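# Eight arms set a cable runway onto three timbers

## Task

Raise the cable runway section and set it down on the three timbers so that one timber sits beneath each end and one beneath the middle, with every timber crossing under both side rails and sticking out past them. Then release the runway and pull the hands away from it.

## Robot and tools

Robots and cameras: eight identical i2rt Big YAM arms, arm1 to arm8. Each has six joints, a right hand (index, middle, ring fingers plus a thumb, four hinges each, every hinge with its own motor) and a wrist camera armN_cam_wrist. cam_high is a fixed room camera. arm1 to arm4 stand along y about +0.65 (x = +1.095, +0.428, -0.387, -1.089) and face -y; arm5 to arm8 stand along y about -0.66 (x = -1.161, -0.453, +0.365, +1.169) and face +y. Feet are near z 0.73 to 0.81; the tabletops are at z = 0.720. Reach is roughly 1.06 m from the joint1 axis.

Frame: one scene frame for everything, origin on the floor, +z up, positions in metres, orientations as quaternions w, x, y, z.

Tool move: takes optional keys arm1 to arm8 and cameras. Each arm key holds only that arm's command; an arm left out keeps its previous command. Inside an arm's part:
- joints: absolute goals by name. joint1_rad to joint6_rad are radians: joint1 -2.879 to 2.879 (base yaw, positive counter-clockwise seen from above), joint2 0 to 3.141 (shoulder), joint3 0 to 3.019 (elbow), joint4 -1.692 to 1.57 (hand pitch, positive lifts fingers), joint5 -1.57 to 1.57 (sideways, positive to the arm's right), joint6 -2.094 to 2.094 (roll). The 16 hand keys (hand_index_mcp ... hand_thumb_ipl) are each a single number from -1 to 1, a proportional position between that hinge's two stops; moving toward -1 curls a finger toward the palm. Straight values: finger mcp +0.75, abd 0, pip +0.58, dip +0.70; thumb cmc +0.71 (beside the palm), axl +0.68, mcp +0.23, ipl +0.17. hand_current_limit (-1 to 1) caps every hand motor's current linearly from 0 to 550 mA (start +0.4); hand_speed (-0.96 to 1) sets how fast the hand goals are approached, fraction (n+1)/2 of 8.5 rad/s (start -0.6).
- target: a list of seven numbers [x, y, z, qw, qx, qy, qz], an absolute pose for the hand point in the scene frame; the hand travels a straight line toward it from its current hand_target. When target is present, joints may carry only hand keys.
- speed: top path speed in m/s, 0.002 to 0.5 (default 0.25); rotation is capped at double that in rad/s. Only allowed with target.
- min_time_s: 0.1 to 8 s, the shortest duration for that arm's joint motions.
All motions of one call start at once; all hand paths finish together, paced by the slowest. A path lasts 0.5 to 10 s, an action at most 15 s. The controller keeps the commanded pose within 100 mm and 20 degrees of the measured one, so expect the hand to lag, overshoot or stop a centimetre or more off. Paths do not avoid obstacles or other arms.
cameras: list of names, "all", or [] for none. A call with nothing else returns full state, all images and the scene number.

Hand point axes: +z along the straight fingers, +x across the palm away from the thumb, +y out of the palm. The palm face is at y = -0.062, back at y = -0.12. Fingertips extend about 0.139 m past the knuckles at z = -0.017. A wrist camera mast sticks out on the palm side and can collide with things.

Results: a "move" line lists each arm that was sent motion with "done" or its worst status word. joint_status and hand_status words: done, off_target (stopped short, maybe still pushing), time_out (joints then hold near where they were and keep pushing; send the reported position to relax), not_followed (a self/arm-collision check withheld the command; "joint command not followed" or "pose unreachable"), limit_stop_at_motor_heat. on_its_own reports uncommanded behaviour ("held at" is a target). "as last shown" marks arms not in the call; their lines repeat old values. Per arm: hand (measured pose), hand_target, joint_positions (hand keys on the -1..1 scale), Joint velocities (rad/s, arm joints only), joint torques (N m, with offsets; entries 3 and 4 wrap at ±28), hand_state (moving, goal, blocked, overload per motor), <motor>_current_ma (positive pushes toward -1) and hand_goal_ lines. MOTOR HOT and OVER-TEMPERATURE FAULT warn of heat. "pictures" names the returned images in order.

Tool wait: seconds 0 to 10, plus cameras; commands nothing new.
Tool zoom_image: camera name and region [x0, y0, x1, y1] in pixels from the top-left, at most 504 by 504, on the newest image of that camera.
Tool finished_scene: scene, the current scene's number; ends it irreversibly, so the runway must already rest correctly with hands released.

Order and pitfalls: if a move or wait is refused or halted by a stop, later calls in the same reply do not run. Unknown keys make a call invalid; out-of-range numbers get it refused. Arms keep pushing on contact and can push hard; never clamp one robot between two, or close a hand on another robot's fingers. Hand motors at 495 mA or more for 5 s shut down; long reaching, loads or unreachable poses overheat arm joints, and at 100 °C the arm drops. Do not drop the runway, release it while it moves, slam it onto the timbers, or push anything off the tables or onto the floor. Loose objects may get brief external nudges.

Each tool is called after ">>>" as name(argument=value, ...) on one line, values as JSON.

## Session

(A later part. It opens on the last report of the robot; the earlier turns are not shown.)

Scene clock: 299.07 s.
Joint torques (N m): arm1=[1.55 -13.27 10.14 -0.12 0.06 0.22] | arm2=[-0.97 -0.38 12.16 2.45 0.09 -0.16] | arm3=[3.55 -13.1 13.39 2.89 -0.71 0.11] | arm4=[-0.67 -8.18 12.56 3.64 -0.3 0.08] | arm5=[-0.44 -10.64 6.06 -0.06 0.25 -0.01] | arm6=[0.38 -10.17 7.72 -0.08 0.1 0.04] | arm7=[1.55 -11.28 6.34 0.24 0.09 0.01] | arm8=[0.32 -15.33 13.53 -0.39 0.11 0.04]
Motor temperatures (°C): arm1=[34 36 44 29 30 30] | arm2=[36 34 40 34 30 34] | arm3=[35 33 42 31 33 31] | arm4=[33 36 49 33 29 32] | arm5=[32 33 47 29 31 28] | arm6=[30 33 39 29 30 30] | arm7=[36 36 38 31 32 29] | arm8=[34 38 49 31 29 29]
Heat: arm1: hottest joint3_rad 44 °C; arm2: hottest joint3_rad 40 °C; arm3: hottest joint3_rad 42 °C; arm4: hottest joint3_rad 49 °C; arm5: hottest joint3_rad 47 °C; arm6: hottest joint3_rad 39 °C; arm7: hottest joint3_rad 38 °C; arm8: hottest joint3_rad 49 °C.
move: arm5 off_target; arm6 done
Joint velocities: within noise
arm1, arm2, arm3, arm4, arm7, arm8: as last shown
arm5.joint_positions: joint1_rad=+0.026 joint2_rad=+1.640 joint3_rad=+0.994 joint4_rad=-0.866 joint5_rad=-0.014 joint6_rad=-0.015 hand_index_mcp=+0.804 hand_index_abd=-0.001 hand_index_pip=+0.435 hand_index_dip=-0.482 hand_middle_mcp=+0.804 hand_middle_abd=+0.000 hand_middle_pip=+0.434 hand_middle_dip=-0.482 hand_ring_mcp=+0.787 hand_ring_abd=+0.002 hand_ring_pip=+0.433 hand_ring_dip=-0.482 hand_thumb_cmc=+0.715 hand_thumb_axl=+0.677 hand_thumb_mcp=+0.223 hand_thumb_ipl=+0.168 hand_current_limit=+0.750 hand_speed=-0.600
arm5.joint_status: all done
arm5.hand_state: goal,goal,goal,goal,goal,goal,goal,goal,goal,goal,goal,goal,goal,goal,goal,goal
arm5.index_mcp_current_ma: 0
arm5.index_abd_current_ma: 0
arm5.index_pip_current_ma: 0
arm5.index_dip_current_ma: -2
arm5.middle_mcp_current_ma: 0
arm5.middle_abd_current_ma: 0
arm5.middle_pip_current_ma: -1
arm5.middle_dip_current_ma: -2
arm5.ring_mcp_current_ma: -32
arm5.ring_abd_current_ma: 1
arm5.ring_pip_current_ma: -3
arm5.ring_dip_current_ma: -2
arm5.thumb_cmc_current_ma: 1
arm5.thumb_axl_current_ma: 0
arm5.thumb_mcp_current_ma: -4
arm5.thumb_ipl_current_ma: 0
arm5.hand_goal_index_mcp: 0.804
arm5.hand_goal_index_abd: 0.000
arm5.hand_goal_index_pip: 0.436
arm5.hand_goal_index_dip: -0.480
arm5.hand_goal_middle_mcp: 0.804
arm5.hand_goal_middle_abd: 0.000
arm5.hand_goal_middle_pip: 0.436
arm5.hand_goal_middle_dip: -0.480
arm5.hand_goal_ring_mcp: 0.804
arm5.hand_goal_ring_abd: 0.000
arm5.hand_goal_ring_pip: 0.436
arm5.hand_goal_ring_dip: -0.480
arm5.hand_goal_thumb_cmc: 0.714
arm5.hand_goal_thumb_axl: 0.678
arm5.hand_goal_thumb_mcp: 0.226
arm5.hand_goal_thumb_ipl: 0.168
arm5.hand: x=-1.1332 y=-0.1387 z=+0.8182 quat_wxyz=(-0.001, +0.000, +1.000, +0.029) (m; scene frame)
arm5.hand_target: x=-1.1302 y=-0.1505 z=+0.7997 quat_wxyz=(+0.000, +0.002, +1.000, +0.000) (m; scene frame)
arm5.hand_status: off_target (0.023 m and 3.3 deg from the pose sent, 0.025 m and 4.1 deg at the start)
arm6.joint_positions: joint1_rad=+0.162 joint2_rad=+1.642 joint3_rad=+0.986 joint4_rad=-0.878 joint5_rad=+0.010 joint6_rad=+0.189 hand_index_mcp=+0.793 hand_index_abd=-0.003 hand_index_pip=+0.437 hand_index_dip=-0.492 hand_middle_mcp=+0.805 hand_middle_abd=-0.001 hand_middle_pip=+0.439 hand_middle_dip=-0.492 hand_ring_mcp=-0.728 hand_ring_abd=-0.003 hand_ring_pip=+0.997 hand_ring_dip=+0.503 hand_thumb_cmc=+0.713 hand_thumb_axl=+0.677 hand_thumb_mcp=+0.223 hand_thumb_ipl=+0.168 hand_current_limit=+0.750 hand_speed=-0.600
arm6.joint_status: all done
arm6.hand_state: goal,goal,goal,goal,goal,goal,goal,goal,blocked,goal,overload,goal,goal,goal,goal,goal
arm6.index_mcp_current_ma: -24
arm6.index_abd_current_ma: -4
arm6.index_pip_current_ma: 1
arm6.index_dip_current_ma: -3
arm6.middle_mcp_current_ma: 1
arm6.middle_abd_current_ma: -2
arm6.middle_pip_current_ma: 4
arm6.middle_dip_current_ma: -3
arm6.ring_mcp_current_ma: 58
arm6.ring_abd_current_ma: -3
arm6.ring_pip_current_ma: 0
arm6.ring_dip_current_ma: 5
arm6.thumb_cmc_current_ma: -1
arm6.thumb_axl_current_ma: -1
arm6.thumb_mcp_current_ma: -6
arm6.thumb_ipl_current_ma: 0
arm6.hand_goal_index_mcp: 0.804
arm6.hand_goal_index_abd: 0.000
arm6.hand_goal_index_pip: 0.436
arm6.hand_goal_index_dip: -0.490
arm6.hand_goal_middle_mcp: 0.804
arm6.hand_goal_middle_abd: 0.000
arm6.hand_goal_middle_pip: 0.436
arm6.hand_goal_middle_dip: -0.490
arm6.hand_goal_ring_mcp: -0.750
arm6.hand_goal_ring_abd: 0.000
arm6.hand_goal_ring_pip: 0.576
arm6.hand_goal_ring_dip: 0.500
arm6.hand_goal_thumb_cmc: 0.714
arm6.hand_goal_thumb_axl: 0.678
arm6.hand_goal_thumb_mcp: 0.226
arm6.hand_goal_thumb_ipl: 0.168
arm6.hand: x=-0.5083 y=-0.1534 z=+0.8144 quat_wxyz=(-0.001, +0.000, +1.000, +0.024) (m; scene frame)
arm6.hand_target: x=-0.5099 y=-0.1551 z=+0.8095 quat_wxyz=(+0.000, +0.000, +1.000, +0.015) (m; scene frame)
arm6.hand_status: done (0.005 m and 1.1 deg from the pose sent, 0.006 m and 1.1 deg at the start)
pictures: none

>>> move(arm5={"target":[-1.13,-0.110,0.824,0,0.001,1,0.032],"speed":0.05}, arm6={"target":[-0.51,-0.115,0.8195,0,0,1,0.030],"speed":0.05}, cameras=["arm5_cam_wrist","arm6_cam_wrist"])

Scene clock: 306.50 s.
Joint torques (N m): arm1=[2.02 -13.51 10.15 0.01 0.06 0.21] | arm2=[-0.91 -0.09 12.14 2.44 0.05 -0.11] | arm3=[3.43 -13.1 13.37 2.91 -0.71 0.09] | arm4=[-0.67 -8.23 12.55 3.64 -0.3 0.08] | arm5=[-0.56 -10.87 10.02 0.9 0.2 -0.03] | arm6=[-0.38 -9.41 12.27 1.02 0.24 -0.11] | arm7=[1.55 -11.28 6.34 0.24 0.08 -0.01] | arm8=[1.2 -14.74 14.04 -0.08 0.13 -0.02]
Motor temperatures (°C): arm1=[34 36 45 29 30 30] | arm2=[36 34 40 34 30 34] | arm3=[35 33 44 31 33 31] | arm4=[33 36 51 33 29 32] | arm5=[32 33 46 29 31 28] | arm6=[30 33 40 29 30 30] | arm7=[36 36 38 31 32 29] | arm8=[34 38 49 31 29 29]
Heat: arm1: hottest joint3_rad 45 °C; arm2: hottest joint3_rad 40 °C; arm3: hottest joint3_rad 44 °C; arm4: hottest joint3_rad 51 °C; arm5: hottest joint3_rad 46 °C; arm6: hottest joint3_rad 40 °C; arm7: hottest joint3_rad 38 °C; arm8: hottest joint3_rad 49 °C.
move: arm5 off_target; arm6 off_target
Joint velocities: within noise
arm1, arm2, arm3, arm4, arm7, arm8: as last shown
arm5.joint_positions: joint1_rad=+0.026 joint2_rad=+1.666 joint3_rad=+1.029 joint4_rad=-0.888 joint5_rad=-0.014 joint6_rad=-0.015 hand_index_mcp=+0.805 hand_index_abd=-0.001 hand_index_pip=+0.436 hand_index_dip=-0.482 hand_middle_mcp=+0.806 hand_middle_abd=+0.000 hand_middle_pip=+0.437 hand_middle_dip=-0.482 hand_ring_mcp=+0.807 hand_ring_abd=+0.002 hand_ring_pip=+0.438 hand_ring_dip=-0.482 hand_thumb_cmc=+0.715 hand_thumb_axl=+0.677 hand_thumb_mcp=+0.223 hand_thumb_ipl=+0.168 hand_current_limit=+0.750 hand_speed=-0.600
arm5.joint_status: not commanded
arm5.hand_state: goal,goal,goal,goal,goal,goal,goal,goal,goal,goal,goal,goal,goal,goal,goal,goal
arm5.index_mcp_current_ma: 0
arm5.index_abd_current_ma: 0
arm5.index_pip_current_ma: 0
arm5.index_dip_current_ma: -2
arm5.middle_mcp_current_ma: 2
arm5.middle_abd_current_ma: 0
arm5.middle_pip_current_ma: 1
arm5.middle_dip_current_ma: -2
arm5.ring_mcp_current_ma: 3
arm5.ring_abd_current_ma: 1
arm5.ring_pip_current_ma: 2
arm5.ring_dip_current_ma: -2
arm5.thumb_cmc_current_ma: 1
arm5.thumb_axl_current_ma: 0
arm5.thumb_mcp_current_ma: -4
arm5.thumb_ipl_current_ma: 0
arm5.hand_goal_index_mcp: 0.804
arm5.hand_goal_index_abd: 0.000
arm5.hand_goal_index_pip: 0.436
arm5.hand_goal_index_dip: -0.480
arm5.hand_goal_middle_mcp: 0.804
arm5.hand_goal_middle_abd: 0.000
arm5.hand_goal_middle_pip: 0.436
arm5.hand_goal_middle_dip: -0.480
arm5.hand_goal_ring_mcp: 0.804
arm5.hand_goal_ring_abd: 0.000
arm5.hand_goal_ring_pip: 0.436
arm5.hand_goal_ring_dip: -0.480
arm5.hand_goal_thumb_cmc: 0.714
arm5.hand_goal_thumb_axl: 0.678
arm5.hand_goal_thumb_mcp: 0.226
arm5.hand_goal_thumb_ipl: 0.168
arm5.hand: x=-1.1331 y=-0.1305 z=+0.8168 quat_wxyz=(-0.001, +0.000, +1.000, +0.022) (m; scene frame)
arm5.hand_target: x=-1.1301 y=-0.1109 z=+0.8243 quat_wxyz=(+0.000, +0.001, +0.999, +0.032) (m; scene frame)
arm5.hand_status: off_target (0.022 m and 1.2 deg from the pose sent, 0.029 m and 0.4 deg at the start)
arm6.joint_positions: joint1_rad=+0.160 joint2_rad=+1.682 joint3_rad=+1.034 joint4_rad=-0.919 joint5_rad=+0.010 joint6_rad=+0.189 hand_index_mcp=+0.824 hand_index_abd=-0.001 hand_index_pip=+0.445 hand_index_dip=-0.496 hand_middle_mcp=+0.823 hand_middle_abd=+0.000 hand_middle_pip=+0.446 hand_middle_dip=-0.497 hand_ring_mcp=-0.728 hand_ring_abd=-0.003 hand_ring_pip=+0.997 hand_ring_dip=+0.503 hand_thumb_cmc=+0.713 hand_thumb_axl=+0.677 hand_thumb_mcp=+0.223 hand_thumb_ipl=+0.168 hand_current_limit=+0.750 hand_speed=-0.600
arm6.joint_status: not commanded
arm6.hand_state: goal,goal,goal,goal,goal,goal,goal,goal,blocked,goal,overload,goal,goal,goal,goal,goal
arm6.index_mcp_current_ma: 50
arm6.index_abd_current_ma: -1
arm6.index_pip_current_ma: 17
arm6.index_dip_current_ma: -11
arm6.middle_mcp_current_ma: 48
arm6.middle_abd_current_ma: 0
arm6.middle_pip_current_ma: 19
arm6.middle_dip_current_ma: -12
arm6.ring_mcp_current_ma: 58
arm6.ring_abd_current_ma: -3
arm6.ring_pip_current_ma: 0
arm6.ring_dip_current_ma: 5
arm6.thumb_cmc_current_ma: -1
arm6.thumb_axl_current_ma: -1
arm6.thumb_mcp_current_ma: -6
arm6.thumb_ipl_current_ma: 0
arm6.hand_goal_index_mcp: 0.804
arm6.hand_goal_index_abd: 0.000
arm6.hand_goal_index_pip: 0.436
arm6.hand_goal_index_dip: -0.490
arm6.hand_goal_middle_mcp: 0.804
arm6.hand_goal_middle_abd: 0.000
arm6.hand_goal_middle_pip: 0.436
arm6.hand_goal_middle_dip: -0.490
arm6.hand_goal_ring_mcp: -0.750
arm6.hand_goal_ring_abd: 0.000
arm6.hand_goal_ring_pip: 0.576
arm6.hand_goal_ring_dip: 0.500
arm6.hand_goal_thumb_cmc: 0.714
arm6.hand_goal_thumb_axl: 0.678
arm6.hand_goal_thumb_mcp: 0.226
arm6.hand_goal_thumb_ipl: 0.168
arm6.hand: x=-0.5091 y=-0.1447 z=+0.8104 quat_wxyz=(+0.003, +0.001, +1.000, +0.008) (m; scene frame)
arm6.hand_target: x=-0.5096 y=-0.1167 z=+0.8204 quat_wxyz=(+0.000, +0.000, +1.000, +0.030) (m; scene frame)
arm6.hand_status: off_target (0.031 m and 2.5 deg from the pose sent, 0.039 m and 0.6 deg at the start)
pictures: arm5_cam_wrist, arm6_cam_wrist
Images, in order (width x height): arm5_cam_wrist 896x504, arm6_cam_wrist 896x504.

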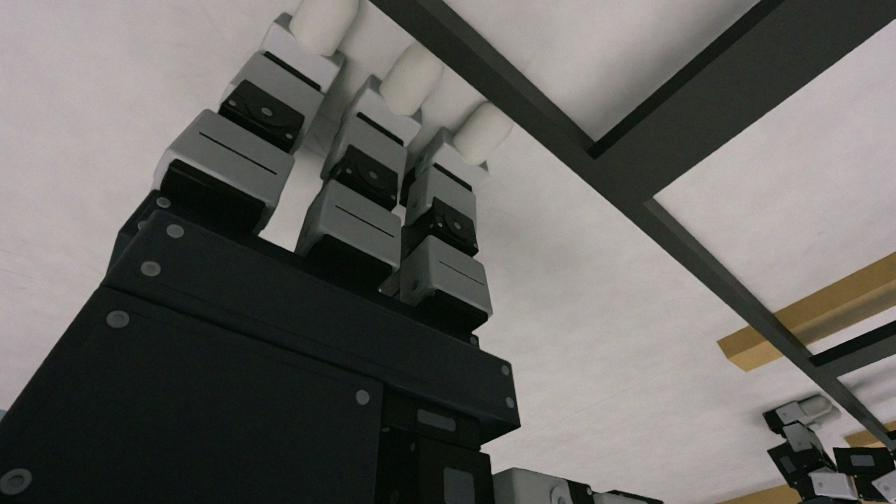

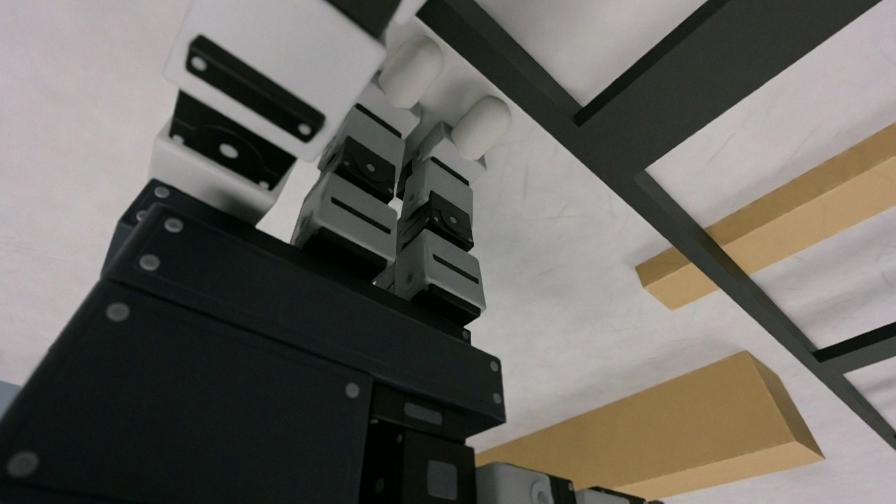

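>>> move(arm5={"target":[-1.13,-0.090,0.8245,0,0.001,1,0.036],"speed":0.05}, arm6={"target":[-0.51,-0.125,0.829,0,0,1,0.030],"speed":0.05,"joints":{"hand_index_mcp":0.850,"hand_middle_mcp":0.850,"hand_index_pip":0.31,"hand_middle_pip":0.31,"hand_index_dip":-0.44,"hand_middle_dip":-0.44}}, cameras=["arm5_cam_wrist","arm6_cam_wrist"])

Scene clock: 308.23 s.
Joint torques (N m): arm1=[1.85 -12.98 10.09 -0.02 0.05 0.22] | arm2=[-0.62 0.03 12.23 2.61 0.07 -0.13] | arm3=[3.49 -13.04 13.39 2.91 -0.7 0.09] | arm4=[-0.73 -8.29 12.55 3.63 -0.3 0.08] | arm5=[-0.97 -10.87 10.37 0.92 0.24 0] | arm6=[-0.15 -11.93 10.44 0.43 0.25 -0.07] | arm7=[1.44 -11.22 6.37 0.24 0.1 -0.01] | arm8=[0.91 -16.21 14.11 -0.34 0.2 0.03]
Motor temperatures (°C): arm1=[34 36 45 29 30 30] | arm2=[36 34 40 34 30 34] | arm3=[35 33 44 31 33 31] | arm4=[33 36 51 33 29 32] | arm5=[32 33 46 29 31 28] | arm6=[30 33 40 29 30 30] | arm7=[36 36 38 31 32 29] | arm8=[34 38 49 31 29 29]
Heat: arm1: hottest joint3_rad 45 °C; arm2: hottest joint3_rad 40 °C; arm3: hottest joint3_rad 44 °C; arm4: hottest joint3_rad 51 °C; arm5: hottest joint3_rad 46 °C; arm6: hottest joint3_rad 40 °C; arm7: hottest joint3_rad 38 °C; arm8: hottest joint3_rad 49 °C.
move: arm5 off_target; arm6 off_target
Joint velocities: within noise
arm1, arm2, arm3, arm4, arm7, arm8: as last shown
arm5.joint_positions: joint1_rad=+0.026 joint2_rad=+1.701 joint3_rad=+1.076 joint4_rad=-0.903 joint5_rad=-0.014 joint6_rad=-0.015 hand_index_mcp=+0.811 hand_index_abd=-0.001 hand_index_pip=+0.440 hand_index_dip=-0.481 hand_middle_mcp=+0.811 hand_middle_abd=+0.000 hand_middle_pip=+0.440 hand_middle_dip=-0.482 hand_ring_mcp=+0.812 hand_ring_abd=+0.002 hand_ring_pip=+0.442 hand_ring_dip=-0.482 hand_thumb_cmc=+0.715 hand_thumb_axl=+0.677 hand_thumb_mcp=+0.223 hand_thumb_ipl=+0.168 hand_current_limit=+0.750 hand_speed=-0.600
arm5.joint_status: not commanded
arm5.hand_state: goal,goal,goal,goal,goal,goal,goal,goal,goal,goal,goal,goal,goal,goal,goal,goal
arm5.index_mcp_current_ma: 9
arm5.index_abd_current_ma: 0
arm5.index_pip_current_ma: 4
arm5.index_dip_current_ma: 0
arm5.middle_mcp_current_ma: 10
arm5.middle_abd_current_ma: 0
arm5.middle_pip_current_ma: 4
arm5.middle_dip_current_ma: -2
arm5.ring_mcp_current_ma: 11
arm5.ring_abd_current_ma: 1
arm5.ring_pip_current_ma: 7
arm5.ring_dip_current_ma: -2
arm5.thumb_cmc_current_ma: 1
arm5.thumb_axl_current_ma: 0
arm5.thumb_mcp_current_ma: -4
arm5.thumb_ipl_current_ma: 0
arm5.hand_goal_index_mcp: 0.804
arm5.hand_goal_index_abd: 0.000
arm5.hand_goal_index_pip: 0.436
arm5.hand_goal_index_dip: -0.480
arm5.hand_goal_middle_mcp: 0.804
arm5.hand_goal_middle_abd: 0.000
arm5.hand_goal_middle_pip: 0.436
arm5.hand_goal_middle_dip: -0.480
arm5.hand_goal_ring_mcp: 0.804
arm5.hand_goal_ring_abd: 0.000
arm5.hand_goal_ring_pip: 0.436
arm5.hand_goal_ring_dip: -0.480
arm5.hand_goal_thumb_cmc: 0.714
arm5.hand_goal_thumb_axl: 0.678
arm5.hand_goal_thumb_mcp: 0.226
arm5.hand_goal_thumb_ipl: 0.168
arm5.hand: x=-1.1328 y=-0.1155 z=+0.8164 quat_wxyz=(-0.001, +0.000, +1.000, +0.020) (m; scene frame)
arm5.hand_target: x=-1.1301 y=-0.0914 z=+0.8250 quat_wxyz=(+0.000, +0.001, +0.999, +0.036) (m; scene frame)
arm5.hand_status: off_target (0.027 m and 1.8 deg from the pose sent, 0.041 m and 1.7 deg at the start)
arm6.joint_positions: joint1_rad=+0.160 joint2_rad=+1.682 joint3_rad=+1.037 joint4_rad=-0.923 joint5_rad=+0.011 joint6_rad=+0.189 hand_index_mcp=+0.873 hand_index_abd=-0.001 hand_index_pip=+0.336 hand_index_dip=-0.442 hand_middle_mcp=+0.874 hand_middle_abd=+0.000 hand_middle_pip=+0.334 hand_middle_dip=-0.442 hand_ring_mcp=-0.728 hand_ring_abd=-0.003 hand_ring_pip=+0.997 hand_ring_dip=+0.503 hand_thumb_cmc=+0.713 hand_thumb_axl=+0.677 hand_thumb_mcp=+0.223 hand_thumb_ipl=+0.168 hand_current_limit=+0.750 hand_speed=-0.600
arm6.joint_status: hand_index_mcp off_target (ended at +0.873, target +0.850); hand_index_pip off_target (ended at +0.336, target +0.310); hand_middle_mcp off_target (ended at +0.874, target +0.850); hand_middle_pip off_target (ended at +0.334, target +0.310); the others done
arm6.hand_state: blocked,goal,blocked,goal,blocked,goal,blocked,goal,blocked,goal,overload,goal,goal,goal,goal,goal
arm6.index_mcp_current_ma: 60
arm6.index_abd_current_ma: -1
arm6.index_pip_current_ma: 65
arm6.index_dip_current_ma: -3
arm6.middle_mcp_current_ma: 65
arm6.middle_abd_current_ma: 0
arm6.middle_pip_current_ma: 61
arm6.middle_dip_current_ma: -3
arm6.ring_mcp_current_ma: 58
arm6.ring_abd_current_ma: -3
arm6.ring_pip_current_ma: 0
arm6.ring_dip_current_ma: 5
arm6.thumb_cmc_current_ma: -1
arm6.thumb_axl_current_ma: -1
arm6.thumb_mcp_current_ma: -6
arm6.thumb_ipl_current_ma: 0
arm6.hand_goal_index_mcp: 0.850
arm6.hand_goal_index_abd: 0.000
arm6.hand_goal_index_pip: 0.310
arm6.hand_goal_index_dip: -0.440
arm6.hand_goal_middle_mcp: 0.850
arm6.hand_goal_middle_abd: 0.000
arm6.hand_goal_middle_pip: 0.310
arm6.hand_goal_middle_dip: -0.440
arm6.hand_goal_ring_mcp: -0.750
arm6.hand_goal_ring_abd: 0.000
arm6.hand_goal_ring_pip: 0.576
arm6.hand_goal_ring_dip: 0.500
arm6.hand_goal_thumb_cmc: 0.714
arm6.hand_goal_thumb_axl: 0.678
arm6.hand_goal_thumb_mcp: 0.226
arm6.hand_goal_thumb_ipl: 0.168
arm6.hand: x=-0.5089 y=-0.1442 z=+0.8113 quat_wxyz=(+0.003, +0.001, +1.000, +0.008) (m; scene frame)
arm6.hand_target: x=-0.5098 y=-0.1258 z=+0.8295 quat_wxyz=(+0.000, +0.000, +1.000, +0.030) (m; scene frame)
arm6.hand_status: off_target (0.026 m and 2.5 deg from the pose sent, 0.027 m and 2.5 deg at the start)
pictures: arm5_cam_wrist, arm6_cam_wrist
Images, in order (width x height): arm5_cam_wrist 896x504, arm6_cam_wrist 896x504.

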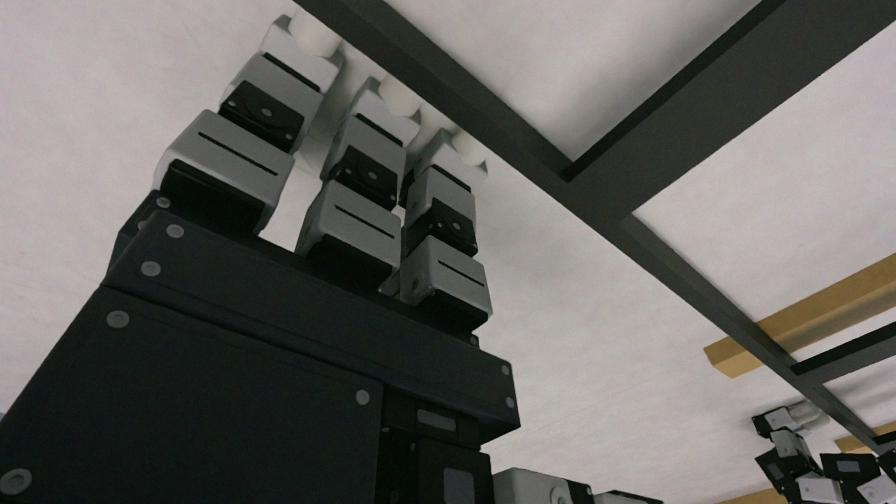

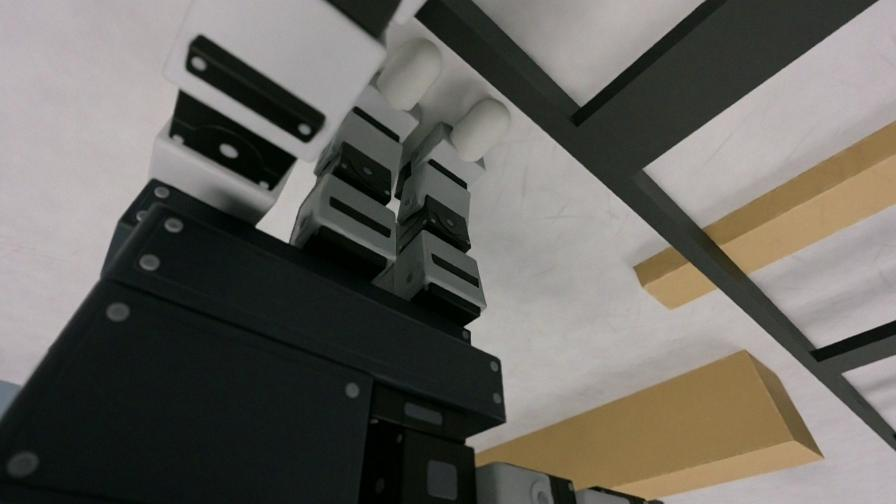

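>>> move(arm5={"target":[-1.13,-0.068,0.8255,0,0.001,1,0.040],"speed":0.05}, arm6={"target":[-0.51,-0.145,0.838,0,0,1,0.022],"speed":0.05,"joints":{"hand_index_mcp":0.803,"hand_middle_mcp":0.803,"hand_index_pip":0.436,"hand_middle_pip":0.436,"hand_index_dip":-0.49,"hand_middle_dip":-0.49}}, cameras=["arm5_cam_wrist"])

>>> move(arm6={"target":[-0.51,-0.138,0.815,0,0,1,0.020],"speed":0.05}, cameras=["arm6_cam_wrist"])

Scene clock: 310.33 s.
Joint torques (N m): arm1=[1.79 -13.33 10.06 -0.1 0.05 0.19] | arm2=[-0.67 0.03 12.21 2.44 0.05 -0.11] | arm3=[3.66 -13.04 13.37 2.88 -0.71 0.09] | arm4=[-0.67 -8.18 12.56 3.63 -0.3 0.08] | arm5=[-0.44 -10.29 11.58 2.17 0.17 -0.04] | arm6=[0.67 -12.63 7.79 0.13 0.14 0.02] | arm7=[1.61 -11.28 6.37 0.21 0.09 0] | arm8=[0.56 -14.56 13.79 -0.38 0.09 0.02]
Motor temperatures (°C): arm1=[34 36 45 29 30 30] | arm2=[36 34 40 34 30 34] | arm3=[35 33 45 31 33 31] | arm4=[33 36 51 33 29 32] | arm5=[32 33 47 29 31 28] | arm6=[30 33 40 29 30 30] | arm7=[36 36 38 31 32 29] | arm8=[34 38 49 31 29 29]
Heat: arm1: hottest joint3_rad 45 °C; arm2: hottest joint3_rad 40 °C; arm3: hottest joint3_rad 45 °C; arm4: hottest joint3_rad 51 °C; arm5: hottest joint3_rad 47 °C; arm6: hottest joint3_rad 40 °C; arm7: hottest joint3_rad 38 °C; arm8: hottest joint3_rad 49 °C.
move: arm5 off_target; arm6 off_target
Joint velocities: within noise
arm1, arm2, arm3, arm4, arm7, arm8: as last shown
arm5.joint_positions: joint1_rad=+0.026 joint2_rad=+1.728 joint3_rad=+1.117 joint4_rad=-0.946 joint5_rad=-0.014 joint6_rad=-0.015 hand_index_mcp=+0.821 hand_index_abd=-0.001 hand_index_pip=+0.442 hand_index_dip=-0.486 hand_middle_mcp=+0.821 hand_middle_abd=+0.000 hand_middle_pip=+0.441 hand_middle_dip=-0.485 hand_ring_mcp=+0.822 hand_ring_abd=+0.002 hand_ring_pip=+0.442 hand_ring_dip=-0.488 hand_thumb_cmc=+0.715 hand_thumb_axl=+0.677 hand_thumb_mcp=+0.223 hand_thumb_ipl=+0.168 hand_current_limit=+0.750 hand_speed=-0.600
arm5.joint_status: not commanded
arm5.hand_state: goal,goal,goal,goal,goal,goal,goal,goal,goal,goal,goal,goal,goal,goal,goal,goal
arm5.index_mcp_current_ma: 32
arm5.index_abd_current_ma: 0
arm5.index_pip_current_ma: 7
arm5.index_dip_current_ma: -7
arm5.middle_mcp_current_ma: 30
arm5.middle_abd_current_ma: 0
arm5.middle_pip_current_ma: 6
arm5.middle_dip_current_ma: -6
arm5.ring_mcp_current_ma: 34
arm5.ring_abd_current_ma: 1
arm5.ring_pip_current_ma: 8
arm5.ring_dip_current_ma: -10
arm5.thumb_cmc_current_ma: 1
arm5.thumb_axl_current_ma: 0
arm5.thumb_mcp_current_ma: -4
arm5.thumb_ipl_current_ma: 0
arm5.hand_goal_index_mcp: 0.804
arm5.hand_goal_index_abd: 0.000
arm5.hand_goal_index_pip: 0.436
arm5.hand_goal_index_dip: -0.480
arm5.hand_goal_middle_mcp: 0.804
arm5.hand_goal_middle_abd: 0.000
arm5.hand_goal_middle_pip: 0.436
arm5.hand_goal_middle_dip: -0.480
arm5.hand_goal_ring_mcp: 0.804
arm5.hand_goal_ring_abd: 0.000
arm5.hand_goal_ring_pip: 0.436
arm5.hand_goal_ring_dip: -0.480
arm5.hand_goal_thumb_cmc: 0.714
arm5.hand_goal_thumb_axl: 0.678
arm5.hand_goal_thumb_mcp: 0.226
arm5.hand_goal_thumb_ipl: 0.168
arm5.hand: x=-1.1327 y=-0.1098 z=+0.8147 quat_wxyz=(-0.002, +0.000, +1.000, +0.006) (m; scene frame)
arm5.hand_target: x=-1.1302 y=-0.0714 z=+0.8271 quat_wxyz=(+0.000, +0.001, +0.999, +0.040) (m; scene frame)
arm5.hand_status: off_target (0.043 m and 3.9 deg from the pose sent, 0.048 m and 2.3 deg at the start)
arm6.joint_positions: joint1_rad=+0.160 joint2_rad=+1.645 joint3_rad=+1.037 joint4_rad=-0.948 joint5_rad=+0.011 joint6_rad=+0.189 hand_index_mcp=+0.805 hand_index_abd=-0.002 hand_index_pip=+0.435 hand_index_dip=-0.487 hand_middle_mcp=+0.806 hand_middle_abd=-0.001 hand_middle_pip=+0.435 hand_middle_dip=-0.487 hand_ring_mcp=-0.728 hand_ring_abd=-0.003 hand_ring_pip=+0.997 hand_ring_dip=+0.503 hand_thumb_cmc=+0.713 hand_thumb_axl=+0.677 hand_thumb_mcp=+0.223 hand_thumb_ipl=+0.168 hand_current_limit=+0.750 hand_speed=-0.600
arm6.joint_status: all done
arm6.hand_state: goal,goal,goal,goal,goal,goal,goal,goal,blocked,goal,overload,goal,goal,goal,goal,goal
arm6.index_mcp_current_ma: 2
arm6.index_abd_current_ma: -2
arm6.index_pip_current_ma: -1
arm6.index_dip_current_ma: 5
arm6.middle_mcp_current_ma: 2
arm6.middle_abd_current_ma: -1
arm6.middle_pip_current_ma: -1
arm6.middle_dip_current_ma: 5
arm6.ring_mcp_current_ma: 58
arm6.ring_abd_current_ma: -3
arm6.ring_pip_current_ma: 0
arm6.ring_dip_current_ma: 5
arm6.thumb_cmc_current_ma: -1
arm6.thumb_axl_current_ma: -1
arm6.thumb_mcp_current_ma: -6
arm6.thumb_ipl_current_ma: 0
arm6.hand_goal_index_mcp: 0.804
arm6.hand_goal_index_abd: 0.000
arm6.hand_goal_index_pip: 0.436
arm6.hand_goal_index_dip: -0.490
arm6.hand_goal_middle_mcp: 0.804
arm6.hand_goal_middle_abd: 0.000
arm6.hand_goal_middle_pip: 0.436
arm6.hand_goal_middle_dip: -0.490
arm6.hand_goal_ring_mcp: -0.750
arm6.hand_goal_ring_abd: 0.000
arm6.hand_goal_ring_pip: 0.576
arm6.hand_goal_ring_dip: 0.500
arm6.hand_goal_thumb_cmc: 0.714
arm6.hand_goal_thumb_axl: 0.678
arm6.hand_goal_thumb_mcp: 0.226
arm6.hand_goal_thumb_ipl: 0.168
arm6.hand: x=-0.5084 y=-0.1468 z=+0.8273 quat_wxyz=(+0.002, +0.001, +1.000, +0.014) (m; scene frame)
arm6.hand_target: x=-0.5099 y=-0.1450 z=+0.8379 quat_wxyz=(+0.000, +0.000, +1.000, +0.022) (m; scene frame)
arm6.hand_status: off_target (0.011 m and 1.0 deg from the pose sent, 0.027 m and 1.7 deg at the start)
pictures: arm5_cam_wrist
Images, in order (width x height): arm5_cam_wrist 896x504.

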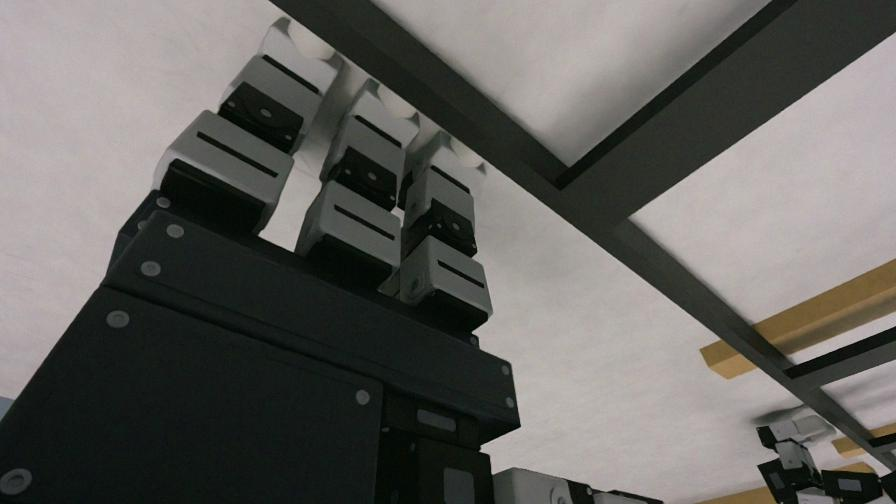

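Scene clock: 311.40 s.
Joint torques (N m): arm1=[2.26 -13.1 10.09 -0.05 0.07 0.22] | arm2=[-0.67 0.09 12.3 2.48 0.09 -0.11] | arm3=[3.6 -13.04 13.38 2.93 -0.7 0.1] | arm4=[-0.67 -8.18 12.56 3.64 -0.3 0.08] | arm5=[-0.62 -10.52 11.67 1.81 0.19 -0.02] | arm6=[0.21 -11.16 7.43 0.84 0.11 -0.02] | arm7=[1.49 -11.22 6.35 0.23 0.1 0.01] | arm8=[0.5 -15.97 14.05 -0.29 0.18 0.04]
Motor temperatures (°C): arm1=[34 36 45 29 30 30] | arm2=[36 34 40 34 30 34] | arm3=[35 33 45 31 33 31] | arm4=[33 36 52 33 29 32] | arm5=[32 33 47 29 31 28] | arm6=[30 33 40 29 30 30] | arm7=[36 36 38 31 32 29] | arm8=[34 38 49 31 29 29]
Heat: arm1: hottest joint3_rad 45 °C; arm2: hottest joint3_rad 40 °C; arm3: hottest joint3_rad 45 °C; arm4: hottest joint3_rad 52 °C; arm5: hottest joint3_rad 47 °C; arm6: hottest joint3_rad 40 °C; arm7: hottest joint3_rad 38 °C; arm8: hottest joint3_rad 49 °C.
move: arm6 done
Joint velocities: within noise
arm1, arm2, arm3, arm4, arm5, arm7, arm8: as last shown
arm6.joint_positions: joint1_rad=+0.160 joint2_rad=+1.675 joint3_rad=+1.037 joint4_rad=-0.913 joint5_rad=+0.011 joint6_rad=+0.189 hand_index_mcp=+0.805 hand_index_abd=-0.002 hand_index_pip=+0.435 hand_index_dip=-0.487 hand_middle_mcp=+0.806 hand_middle_abd=-0.001 hand_middle_pip=+0.435 hand_middle_dip=-0.487 hand_ring_mcp=-0.728 hand_ring_abd=-0.003 hand_ring_pip=+0.997 hand_ring_dip=+0.503 hand_thumb_cmc=+0.713 hand_thumb_axl=+0.677 hand_thumb_mcp=+0.223 hand_thumb_ipl=+0.168 hand_current_limit=+0.750 hand_speed=-0.600
arm6.joint_status: not commanded
arm6.hand_state: goal,goal,goal,goal,goal,goal,goal,goal,blocked,goal,overload,goal,goal,goal,goal,goal
arm6.index_mcp_current_ma: 2
arm6.index_abd_current_ma: -2
arm6.index_pip_current_ma: -1
arm6.index_dip_current_ma: 5
arm6.middle_mcp_current_ma: 2
arm6.middle_abd_current_ma: -1
arm6.middle_pip_current_ma: -1
arm6.middle_dip_current_ma: 5
arm6.ring_mcp_current_ma: 58
arm6.ring_abd_current_ma: -3
arm6.ring_pip_current_ma: 0
arm6.ring_dip_current_ma: 5
arm6.thumb_cmc_current_ma: -1
arm6.thumb_axl_current_ma: -1
arm6.thumb_mcp_current_ma: -6
arm6.thumb_ipl_current_ma: 0
arm6.hand_goal_index_mcp: 0.804
arm6.hand_goal_index_abd: 0.000
arm6.hand_goal_index_pip: 0.436
arm6.hand_goal_index_dip: -0.490
arm6.hand_goal_middle_mcp: 0.804
arm6.hand_goal_middle_abd: 0.000
arm6.hand_goal_middle_pip: 0.436
arm6.hand_goal_middle_dip: -0.490
arm6.hand_goal_ring_mcp: -0.750
arm6.hand_goal_ring_abd: 0.000
arm6.hand_goal_ring_pip: 0.576
arm6.hand_goal_ring_dip: 0.500
arm6.hand_goal_thumb_cmc: 0.714
arm6.hand_goal_thumb_axl: 0.678
arm6.hand_goal_thumb_mcp: 0.226
arm6.hand_goal_thumb_ipl: 0.168
arm6.hand: x=-0.5095 y=-0.1411 z=+0.8156 quat_wxyz=(+0.002, +0.001, +1.000, +0.016) (m; scene frame)
arm6.hand_target: x=-0.5099 y=-0.1380 z=+0.8150 quat_wxyz=(+0.000, +0.000, +1.000, +0.020) (m; scene frame)
arm6.hand_status: done (0.003 m and 0.5 deg from the pose sent, 0.015 m and 0.7 deg at the start)
pictures: arm6_cam_wrist
Images, in order (width x height): arm6_cam_wrist 896x504.

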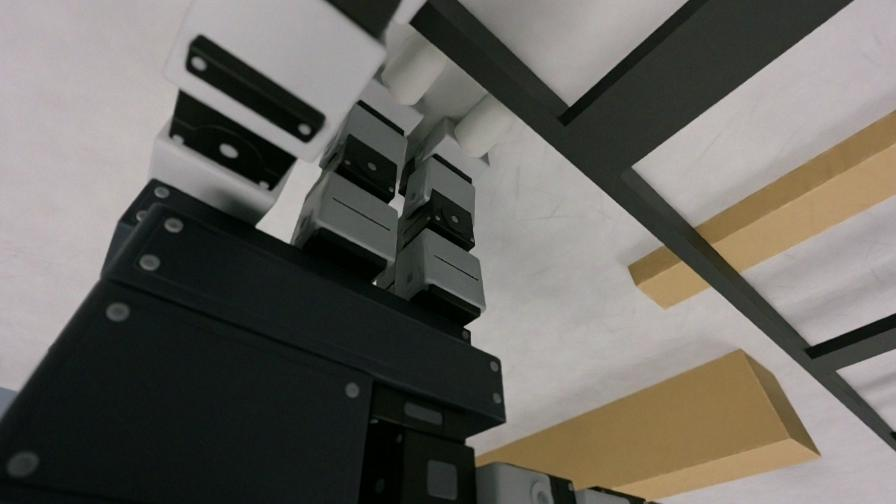

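>>> move(arm6={"target":[-0.51,-0.136,0.811,0,0,1,0.020],"speed":0.05}, arm5={"target":[-1.13,-0.050,0.8265,0,0.001,1,0.044],"speed":0.05})

>>> move(arm6={"target":[-0.51,-0.105,0.8195,0,0,1,0.028],"speed":0.05}, cameras=["arm6_cam_wrist","arm5_cam_wrist"])

Scene clock: 314.37 s.
Joint torques (N m): arm1=[1.9 -13.04 10.11 -0.03 0.05 0.2] | arm2=[-0.79 0.15 12.25 2.26 0.03 -0.11] | arm3=[3.49 -13.1 13.38 2.84 -0.71 0.09] | arm4=[-0.67 -8.18 12.55 3.62 -0.3 0.08] | arm5=[-0.21 -10.11 12.62 2.93 0.21 0.06] | arm6=[0.21 -10.75 7.54 0.88 0.11 -0.04] | arm7=[1.49 -11.11 6.32 0.23 0.09 0] | arm8=[1.55 -15.68 13.86 -0.21 0.18 0.14]
Motor temperatures (°C): arm1=[34 36 45 29 30 30] | arm2=[36 34 40 34 30 34] | arm3=[35 33 45 31 33 31] | arm4=[33 36 52 33 29 32] | arm5=[32 33 47 29 31 28] | arm6=[30 33 39 29 30 30] | arm7=[36 36 38 31 32 29] | arm8=[34 38 49 31 29 29]
Heat: arm1: hottest joint3_rad 45 °C; arm2: hottest joint3_rad 40 °C; arm3: hottest joint3_rad 45 °C; arm4: hottest joint3_rad 52 °C; arm5: hottest joint3_rad 47 °C; arm6: hottest joint3_rad 39 °C; arm7: hottest joint3_rad 38 °C; arm8: hottest joint3_rad 49 °C.
move: arm5 off_target; arm6 done
Joint velocities: within noise
arm1, arm2, arm3, arm4, arm7, arm8: as last shown
arm5.joint_positions: joint1_rad=+0.026 joint2_rad=+1.748 joint3_rad=+1.149 joint4_rad=-0.982 joint5_rad=-0.014 joint6_rad=-0.015 hand_index_mcp=+0.835 hand_index_abd=-0.001 hand_index_pip=+0.442 hand_index_dip=-0.491 hand_middle_mcp=+0.834 hand_middle_abd=+0.000 hand_middle_pip=+0.441 hand_middle_dip=-0.490 hand_ring_mcp=+0.835 hand_ring_abd=+0.002 hand_ring_pip=+0.442 hand_ring_dip=-0.492 hand_thumb_cmc=+0.715 hand_thumb_axl=+0.677 hand_thumb_mcp=+0.223 hand_thumb_ipl=+0.168 hand_current_limit=+0.750 hand_speed=-0.600
arm5.joint_status: not commanded
arm5.hand_state: blocked,goal,goal,goal,blocked,goal,goal,goal,blocked,goal,goal,goal,goal,goal,goal,goal
arm5.index_mcp_current_ma: 71
arm5.index_abd_current_ma: 0
arm5.index_pip_current_ma: 7
arm5.index_dip_current_ma: -17
arm5.middle_mcp_current_ma: 68
arm5.middle_abd_current_ma: 0
arm5.middle_pip_current_ma: 6
arm5.middle_dip_current_ma: -14
arm5.ring_mcp_current_ma: 71
arm5.ring_abd_current_ma: 1
arm5.ring_pip_current_ma: 8
arm5.ring_dip_current_ma: -17
arm5.thumb_cmc_current_ma: 1
arm5.thumb_axl_current_ma: 0
arm5.thumb_mcp_current_ma: -4
arm5.thumb_ipl_current_ma: 0
arm5.hand_goal_index_mcp: 0.804
arm5.hand_goal_index_abd: 0.000
arm5.hand_goal_index_pip: 0.436
arm5.hand_goal_index_dip: -0.480
arm5.hand_goal_middle_mcp: 0.804
arm5.hand_goal_middle_abd: 0.000
arm5.hand_goal_middle_pip: 0.436
arm5.hand_goal_middle_dip: -0.480
arm5.hand_goal_ring_mcp: 0.804
arm5.hand_goal_ring_abd: 0.000
arm5.hand_goal_ring_pip: 0.436
arm5.hand_goal_ring_dip: -0.480
arm5.hand_goal_thumb_cmc: 0.714
arm5.hand_goal_thumb_axl: 0.678
arm5.hand_goal_thumb_mcp: 0.226
arm5.hand_goal_thumb_ipl: 0.168
arm5.hand: x=-1.1326 y=-0.1057 z=+0.8142 quat_wxyz=(-0.002, +0.001, +1.000, -0.006) (m; scene frame)
arm5.hand_target: x=-1.1304 y=-0.0558 z=+0.8297 quat_wxyz=(+0.000, +0.001, +0.999, +0.044) (m; scene frame)
arm5.hand_status: off_target (0.057 m and 5.7 deg from the pose sent, 0.061 m and 4.4 deg at the start)
arm6.joint_positions: joint1_rad=+0.160 joint2_rad=+1.681 joint3_rad=+1.037 joint4_rad=-0.905 joint5_rad=+0.011 joint6_rad=+0.189 hand_index_mcp=+0.806 hand_index_abd=-0.002 hand_index_pip=+0.437 hand_index_dip=-0.487 hand_middle_mcp=+0.805 hand_middle_abd=-0.001 hand_middle_pip=+0.435 hand_middle_dip=-0.487 hand_ring_mcp=-0.728 hand_ring_abd=-0.003 hand_ring_pip=+0.997 hand_ring_dip=+0.503 hand_thumb_cmc=+0.713 hand_thumb_axl=+0.677 hand_thumb_mcp=+0.223 hand_thumb_ipl=+0.168 hand_current_limit=+0.750 hand_speed=-0.600
arm6.joint_status: not commanded
arm6.hand_state: goal,goal,goal,goal,goal,goal,goal,goal,blocked,goal,overload,goal,goal,goal,goal,goal
arm6.index_mcp_current_ma: 2
arm6.index_abd_current_ma: -2
arm6.index_pip_current_ma: 0
arm6.index_dip_current_ma: 5
arm6.middle_mcp_current_ma: 2
arm6.middle_abd_current_ma: -1
arm6.middle_pip_current_ma: -1
arm6.middle_dip_current_ma: 5
arm6.ring_mcp_current_ma: 58
arm6.ring_abd_current_ma: -3
arm6.ring_pip_current_ma: 0
arm6.ring_dip_current_ma: 5
arm6.thumb_cmc_current_ma: -1
arm6.thumb_axl_current_ma: -1
arm6.thumb_mcp_current_ma: -6
arm6.thumb_ipl_current_ma: 0
arm6.hand_goal_index_mcp: 0.804
arm6.hand_goal_index_abd: 0.000
arm6.hand_goal_index_pip: 0.436
arm6.hand_goal_index_dip: -0.490
arm6.hand_goal_middle_mcp: 0.804
arm6.hand_goal_middle_abd: 0.000
arm6.hand_goal_middle_pip: 0.436
arm6.hand_goal_middle_dip: -0.490
arm6.hand_goal_ring_mcp: -0.750
arm6.hand_goal_ring_abd: 0.000
arm6.hand_goal_ring_pip: 0.576
arm6.hand_goal_ring_dip: 0.500
arm6.hand_goal_thumb_cmc: 0.714
arm6.hand_goal_thumb_axl: 0.678
arm6.hand_goal_thumb_mcp: 0.226
arm6.hand_goal_thumb_ipl: 0.168
arm6.hand: x=-0.5098 y=-0.1396 z=+0.8133 quat_wxyz=(+0.001, +0.001, +1.000, +0.018) (m; scene frame)
arm6.hand_target: x=-0.5099 y=-0.1360 z=+0.8110 quat_wxyz=(+0.000, +0.000, +1.000, +0.020) (m; scene frame)
arm6.hand_status: done (0.004 m and 0.3 deg from the pose sent, 0.007 m and 0.5 deg at the start)
pictures: none

Scene clock: 315.53 s.
Joint torques (N m): arm1=[1.79 -13.16 10.06 0.06 0.07 0.21] | arm2=[-0.79 0.32 12.25 2.35 0 -0.12] | arm3=[3.78 -13.1 13.39 2.93 -0.72 0.09] | arm4=[-0.73 -8.18 12.55 3.63 -0.3 0.08] | arm5=[0.5 -10.46 12.68 3.12 0.23 -0.02] | arm6=[-0.26 -9.82 12.26 1.01 0.22 -0.15] | arm7=[1.55 -11.28 6.34 0.21 0.09 0] | arm8=[0.73 -15.74 13.93 -0.21 0.07 -0.02]
Motor temperatures (°C): arm1=[34 36 45 29 30 30] | arm2=[36 34 40 34 30 34] | arm3=[35 33 46 31 33 31] | arm4=[33 36 52 33 29 32] | arm5=[32 33 48 29 31 28] | arm6=[30 33 39 29 30 30] | arm7=[36 36 38 31 32 29] | arm8=[34 38 49 31 29 29]
Heat: arm1: hottest joint3_rad 45 °C; arm2: hottest joint3_rad 40 °C; arm3: hottest joint3_rad 46 °C; arm4: hottest joint3_rad 52 °C; arm5: hottest joint3_rad 48 °C; arm6: hottest joint3_rad 39 °C; arm7: hottest joint3_rad 38 °C; arm8: hottest joint3_rad 49 °C.
move: arm6 off_target
Joint velocities: within noise
arm1, arm2, arm5, arm8: as last shown
arm3.joint_positions: joint1_rad=-0.271 joint2_rad=+1.800 joint3_rad=+1.228 joint4_rad=-1.038 joint5_rad=+0.010 joint6_rad=-0.268 hand_index_mcp=+0.837 hand_index_abd=-0.001 hand_index_pip=+0.441 hand_index_dip=-0.544 hand_middle_mcp=+0.829 hand_middle_abd=+0.001 hand_middle_pip=+0.447 hand_middle_dip=-0.520 hand_ring_mcp=+0.823 hand_ring_abd=+0.001 hand_ring_pip=+0.455 hand_ring_dip=-0.502 hand_thumb_cmc=+0.715 hand_thumb_axl=+0.677 hand_thumb_mcp=+0.223 hand_thumb_ipl=+0.168 hand_current_limit=+0.750 hand_speed=-0.600
arm3.joint_status: not commanded
arm3.hand_state: blocked,goal,goal,blocked,blocked,goal,goal,goal,blocked,goal,goal,goal,goal,goal,goal,goal
arm3.index_mcp_current_ma: 121
arm3.index_abd_current_ma: 0
arm3.index_pip_current_ma: 2
arm3.index_dip_current_ma: -20
arm3.middle_mcp_current_ma: 71
arm3.middle_abd_current_ma: 0
arm3.middle_pip_current_ma: 5
arm3.middle_dip_current_ma: -4
arm3.ring_mcp_current_ma: 56
arm3.ring_abd_current_ma: 0
arm3.ring_pip_current_ma: 13
arm3.ring_dip_current_ma: 3
arm3.thumb_cmc_current_ma: 0
arm3.thumb_axl_current_ma: 0
arm3.thumb_mcp_current_ma: -1
arm3.thumb_ipl_current_ma: 0
arm3.hand_goal_index_mcp: 0.770
arm3.hand_goal_index_abd: 0.000
arm3.hand_goal_index_pip: 0.436
arm3.hand_goal_index_dip: -0.520
arm3.hand_goal_middle_mcp: 0.780
arm3.hand_goal_middle_abd: 0.000
arm3.hand_goal_middle_pip: 0.436
arm3.hand_goal_middle_dip: -0.510
arm3.hand_goal_ring_mcp: 0.780
arm3.hand_goal_ring_abd: 0.000
arm3.hand_goal_ring_pip: 0.436
arm3.hand_goal_ring_dip: -0.510
arm3.hand_goal_thumb_cmc: 0.714
arm3.hand_goal_thumb_axl: 0.678
arm3.hand_goal_thumb_mcp: 0.226
arm3.hand_goal_thumb_ipl: 0.168
arm3.hand: x=-0.5514 y=+0.1080 z=+0.8053 quat_wxyz=(-0.019, +1.000, -0.009, +0.006) (m; scene frame)
arm3.hand_target: x=-0.5474 y=+0.0517 z=+0.8239 quat_wxyz=(+0.040, +0.999, +0.001, +0.001) (m; scene frame)
arm3.hand_status: not commanded
arm4.joint_positions: joint1_rad=-0.167 joint2_rad=+1.696 joint3_rad=+1.232 joint4_rad=-1.145 joint5_rad=-0.012 joint6_rad=-0.128 hand_index_mcp=+0.832 hand_index_abd=-0.001 hand_index_pip=+0.442 hand_index_dip=-0.542 hand_middle_mcp=+0.825 hand_middle_abd=+0.000 hand_middle_pip=+0.448 hand_middle_dip=-0.523 hand_ring_mcp=+0.822 hand_ring_abd=-0.001 hand_ring_pip=+0.456 hand_ring_dip=-0.511 hand_thumb_cmc=+0.715 hand_thumb_axl=+0.677 hand_thumb_mcp=+0.223 hand_thumb_ipl=+0.168 hand_current_limit=+0.750 hand_speed=-0.600
arm4.joint_status: not commanded
arm4.hand_state: blocked,goal,goal,blocked,blocked,goal,goal,goal,blocked,goal,goal,goal,goal,goal,goal,goal
arm4.index_mcp_current_ma: 147
arm4.index_abd_current_ma: 0
arm4.index_pip_current_ma: 4
arm4.index_dip_current_ma: -28
arm4.middle_mcp_current_ma: 124
arm4.middle_abd_current_ma: 0
arm4.middle_pip_current_ma: 11
arm4.middle_dip_current_ma: -13
arm4.ring_mcp_current_ma: 112
arm4.ring_abd_current_ma: 0
arm4.ring_pip_current_ma: 24
arm4.ring_dip_current_ma: 0
arm4.thumb_cmc_current_ma: 0
arm4.thumb_axl_current_ma: 0
arm4.thumb_mcp_current_ma: -2
arm4.thumb_ipl_current_ma: 0
arm4.hand_goal_index_mcp: 0.770
arm4.hand_goal_index_abd: 0.000
arm4.hand_goal_index_pip: 0.436
arm4.hand_goal_index_dip: -0.520
arm4.hand_goal_middle_mcp: 0.770
arm4.hand_goal_middle_abd: 0.000
arm4.hand_goal_middle_pip: 0.436
arm4.hand_goal_middle_dip: -0.510
arm4.hand_goal_ring_mcp: 0.770
arm4.hand_goal_ring_abd: 0.000
arm4.hand_goal_ring_pip: 0.436
arm4.hand_goal_ring_dip: -0.510
arm4.hand_goal_thumb_cmc: 0.714
arm4.hand_goal_thumb_axl: 0.678
arm4.hand_goal_thumb_mcp: 0.226
arm4.hand_goal_thumb_ipl: 0.168
arm4.hand: x=-1.1713 y=+0.0948 z=+0.8077 quat_wxyz=(-0.017, +1.000, -0.002, +0.003) (m; scene frame)
arm4.hand_target: x=-1.1687 y=+0.0416 z=+0.8244 quat_wxyz=(+0.040, +0.999, +0.000, +0.001) (m; scene frame)
arm4.hand_status: not commanded
arm5.hand: x=-1.1326 y=-0.1056 z=+0.8143 quat_wxyz=(-0.002, +0.001, +1.000, -0.005) (m; scene frame)
arm5.hand_target: x=-1.1304 y=-0.0556 z=+0.8299 quat_wxyz=(+0.000, +0.001, +0.999, +0.044) (m; scene frame)
arm6.joint_positions: joint1_rad=+0.155 joint2_rad=+1.706 joint3_rad=+1.068 joint4_rad=-0.932 joint5_rad=+0.011 joint6_rad=+0.188 hand_index_mcp=+0.822 hand_index_abd=-0.001 hand_index_pip=+0.444 hand_index_dip=-0.496 hand_middle_mcp=+0.821 hand_middle_abd=+0.000 hand_middle_pip=+0.444 hand_middle_dip=-0.496 hand_ring_mcp=-0.728 hand_ring_abd=-0.003 hand_ring_pip=+0.997 hand_ring_dip=+0.503 hand_thumb_cmc=+0.713 hand_thumb_axl=+0.677 hand_thumb_mcp=+0.223 hand_thumb_ipl=+0.168 hand_current_limit=+0.750 hand_speed=-0.600
arm6.joint_status: not commanded
arm6.hand_state: goal,goal,goal,goal,goal,goal,goal,goal,blocked,goal,overload,goal,goal,goal,goal,goal
arm6.index_mcp_current_ma: 44
arm6.index_abd_current_ma: -1
arm6.index_pip_current_ma: 16
arm6.index_dip_current_ma: -10
arm6.middle_mcp_current_ma: 43
arm6.middle_abd_current_ma: 0
arm6.middle_pip_current_ma: 14
arm6.middle_dip_current_ma: -10
arm6.ring_mcp_current_ma: 58
arm6.ring_abd_current_ma: -3
arm6.ring_pip_current_ma: 0
arm6.ring_dip_current_ma: 5
arm6.thumb_cmc_current_ma: -1
arm6.thumb_axl_current_ma: -1
arm6.thumb_mcp_current_ma: -6
arm6.thumb_ipl_current_ma: 0
arm6.hand_goal_index_mcp: 0.804
arm6.hand_goal_index_abd: 0.000
arm6.hand_goal_index_pip: 0.436
arm6.hand_goal_index_dip: -0.490
arm6.hand_goal_middle_mcp: 0.804
arm6.hand_goal_middle_abd: 0.000
arm6.hand_goal_middle_pip: 0.436
arm6.hand_goal_middle_dip: -0.490
arm6.hand_goal_ring_mcp: -0.750
arm6.hand_goal_ring_abd: 0.000
arm6.hand_goal_ring_pip: 0.576
arm6.hand_goal_ring_dip: 0.500
arm6.hand_goal_thumb_cmc: 0.714
arm6.hand_goal_thumb_axl: 0.678
arm6.hand_goal_thumb_mcp: 0.226
arm6.hand_goal_thumb_ipl: 0.168
arm6.hand: x=-0.5084 y=-0.1344 z=+0.8102 quat_wxyz=(+0.003, +0.003, +1.000, +0.007) (m; scene frame)
arm6.hand_target: x=-0.5098 y=-0.1067 z=+0.8203 quat_wxyz=(+0.000, +0.000, +1.000, +0.028) (m; scene frame)
arm6.hand_status: off_target (0.031 m and 2.5 deg from the pose sent, 0.035 m and 1.2 deg at the start)
arm7.joint_positions: joint1_rad=-0.008 joint2_rad=+1.394 joint3_rad=+0.944 joint4_rad=-1.112 joint5_rad=+0.000 joint6_rad=-0.042 hand_index_mcp=+0.755 hand_index_abd=+0.000 hand_index_pip=+0.579 hand_index_dip=-0.798 hand_middle_mcp=+0.755 hand_middle_abd=+0.000 hand_middle_pip=+0.578 hand_middle_dip=-0.797 hand_ring_mcp=+0.755 hand_ring_abd=+0.000 hand_ring_pip=+0.578 hand_ring_dip=-0.798 hand_thumb_cmc=+0.712 hand_thumb_axl=+0.677 hand_thumb_mcp=+0.223 hand_thumb_ipl=+0.168 hand_current_limit=+0.750 hand_speed=-0.600
arm7.joint_status: not commanded
arm7.hand_state: goal,goal,goal,goal,goal,goal,goal,goal,goal,goal,goal,goal,goal,goal,goal,goal
arm7.index_mcp_current_ma: 2
arm7.index_abd_current_ma: 0
arm7.index_pip_current_ma: 6
arm7.index_dip_current_ma: 5
arm7.middle_mcp_current_ma: 2
arm7.middle_abd_current_ma: 0
arm7.middle_pip_current_ma: 5
arm7.middle_dip_current_ma: 5
arm7.ring_mcp_current_ma: 2
arm7.ring_abd_current_ma: 1
arm7.ring_pip_current_ma: 5
arm7.ring_dip_current_ma: 5
arm7.thumb_cmc_current_ma: -4
arm7.thumb_axl_current_ma: -1
arm7.thumb_mcp_current_ma: -9
arm7.thumb_ipl_current_ma: -1
arm7.hand_goal_index_mcp: 0.754
arm7.hand_goal_index_abd: 0.000
arm7.hand_goal_index_pip: 0.576
arm7.hand_goal_index_dip: -0.800
arm7.hand_goal_middle_mcp: 0.754
arm7.hand_goal_middle_abd: 0.000
arm7.hand_goal_middle_pip: 0.576
arm7.hand_goal_middle_dip: -0.800
arm7.hand_goal_ring_mcp: 0.754
arm7.hand_goal_ring_abd: 0.000
arm7.hand_goal_ring_pip: 0.576
arm7.hand_goal_ring_dip: -0.800
arm7.hand_goal_thumb_cmc: 0.714
arm7.hand_goal_thumb_axl: 0.678
arm7.hand_goal_thumb_mcp: 0.226
arm7.hand_goal_thumb_ipl: 0.168
arm7.hand: x=+0.4041 y=-0.1943 z=+0.8997 quat_wxyz=(+0.000, +0.000, +1.000, +0.003) (m; scene frame)
arm7.hand_target: x=+0.4051 y=-0.1999 z=+0.9000 quat_wxyz=(+0.000, +0.000, +1.000, +0.000) (m; scene frame)
arm7.hand_status: not commanded
pictures: arm5_cam_wrist, arm6_cam_wrist
Images, in order (width x height): arm5_cam_wrist 896x504, arm6_cam_wrist 896x504.

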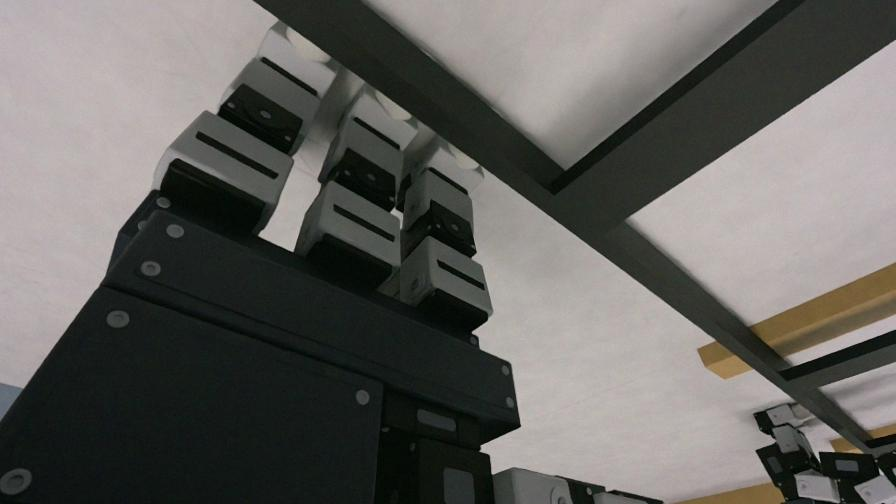

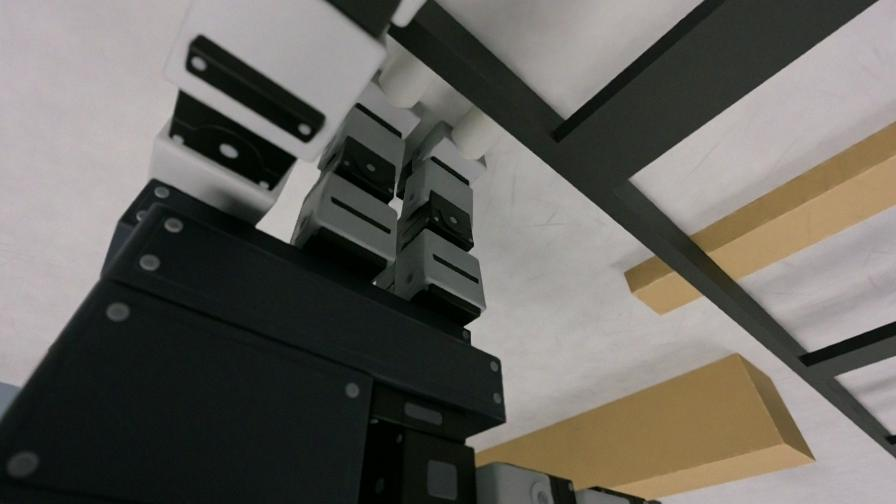

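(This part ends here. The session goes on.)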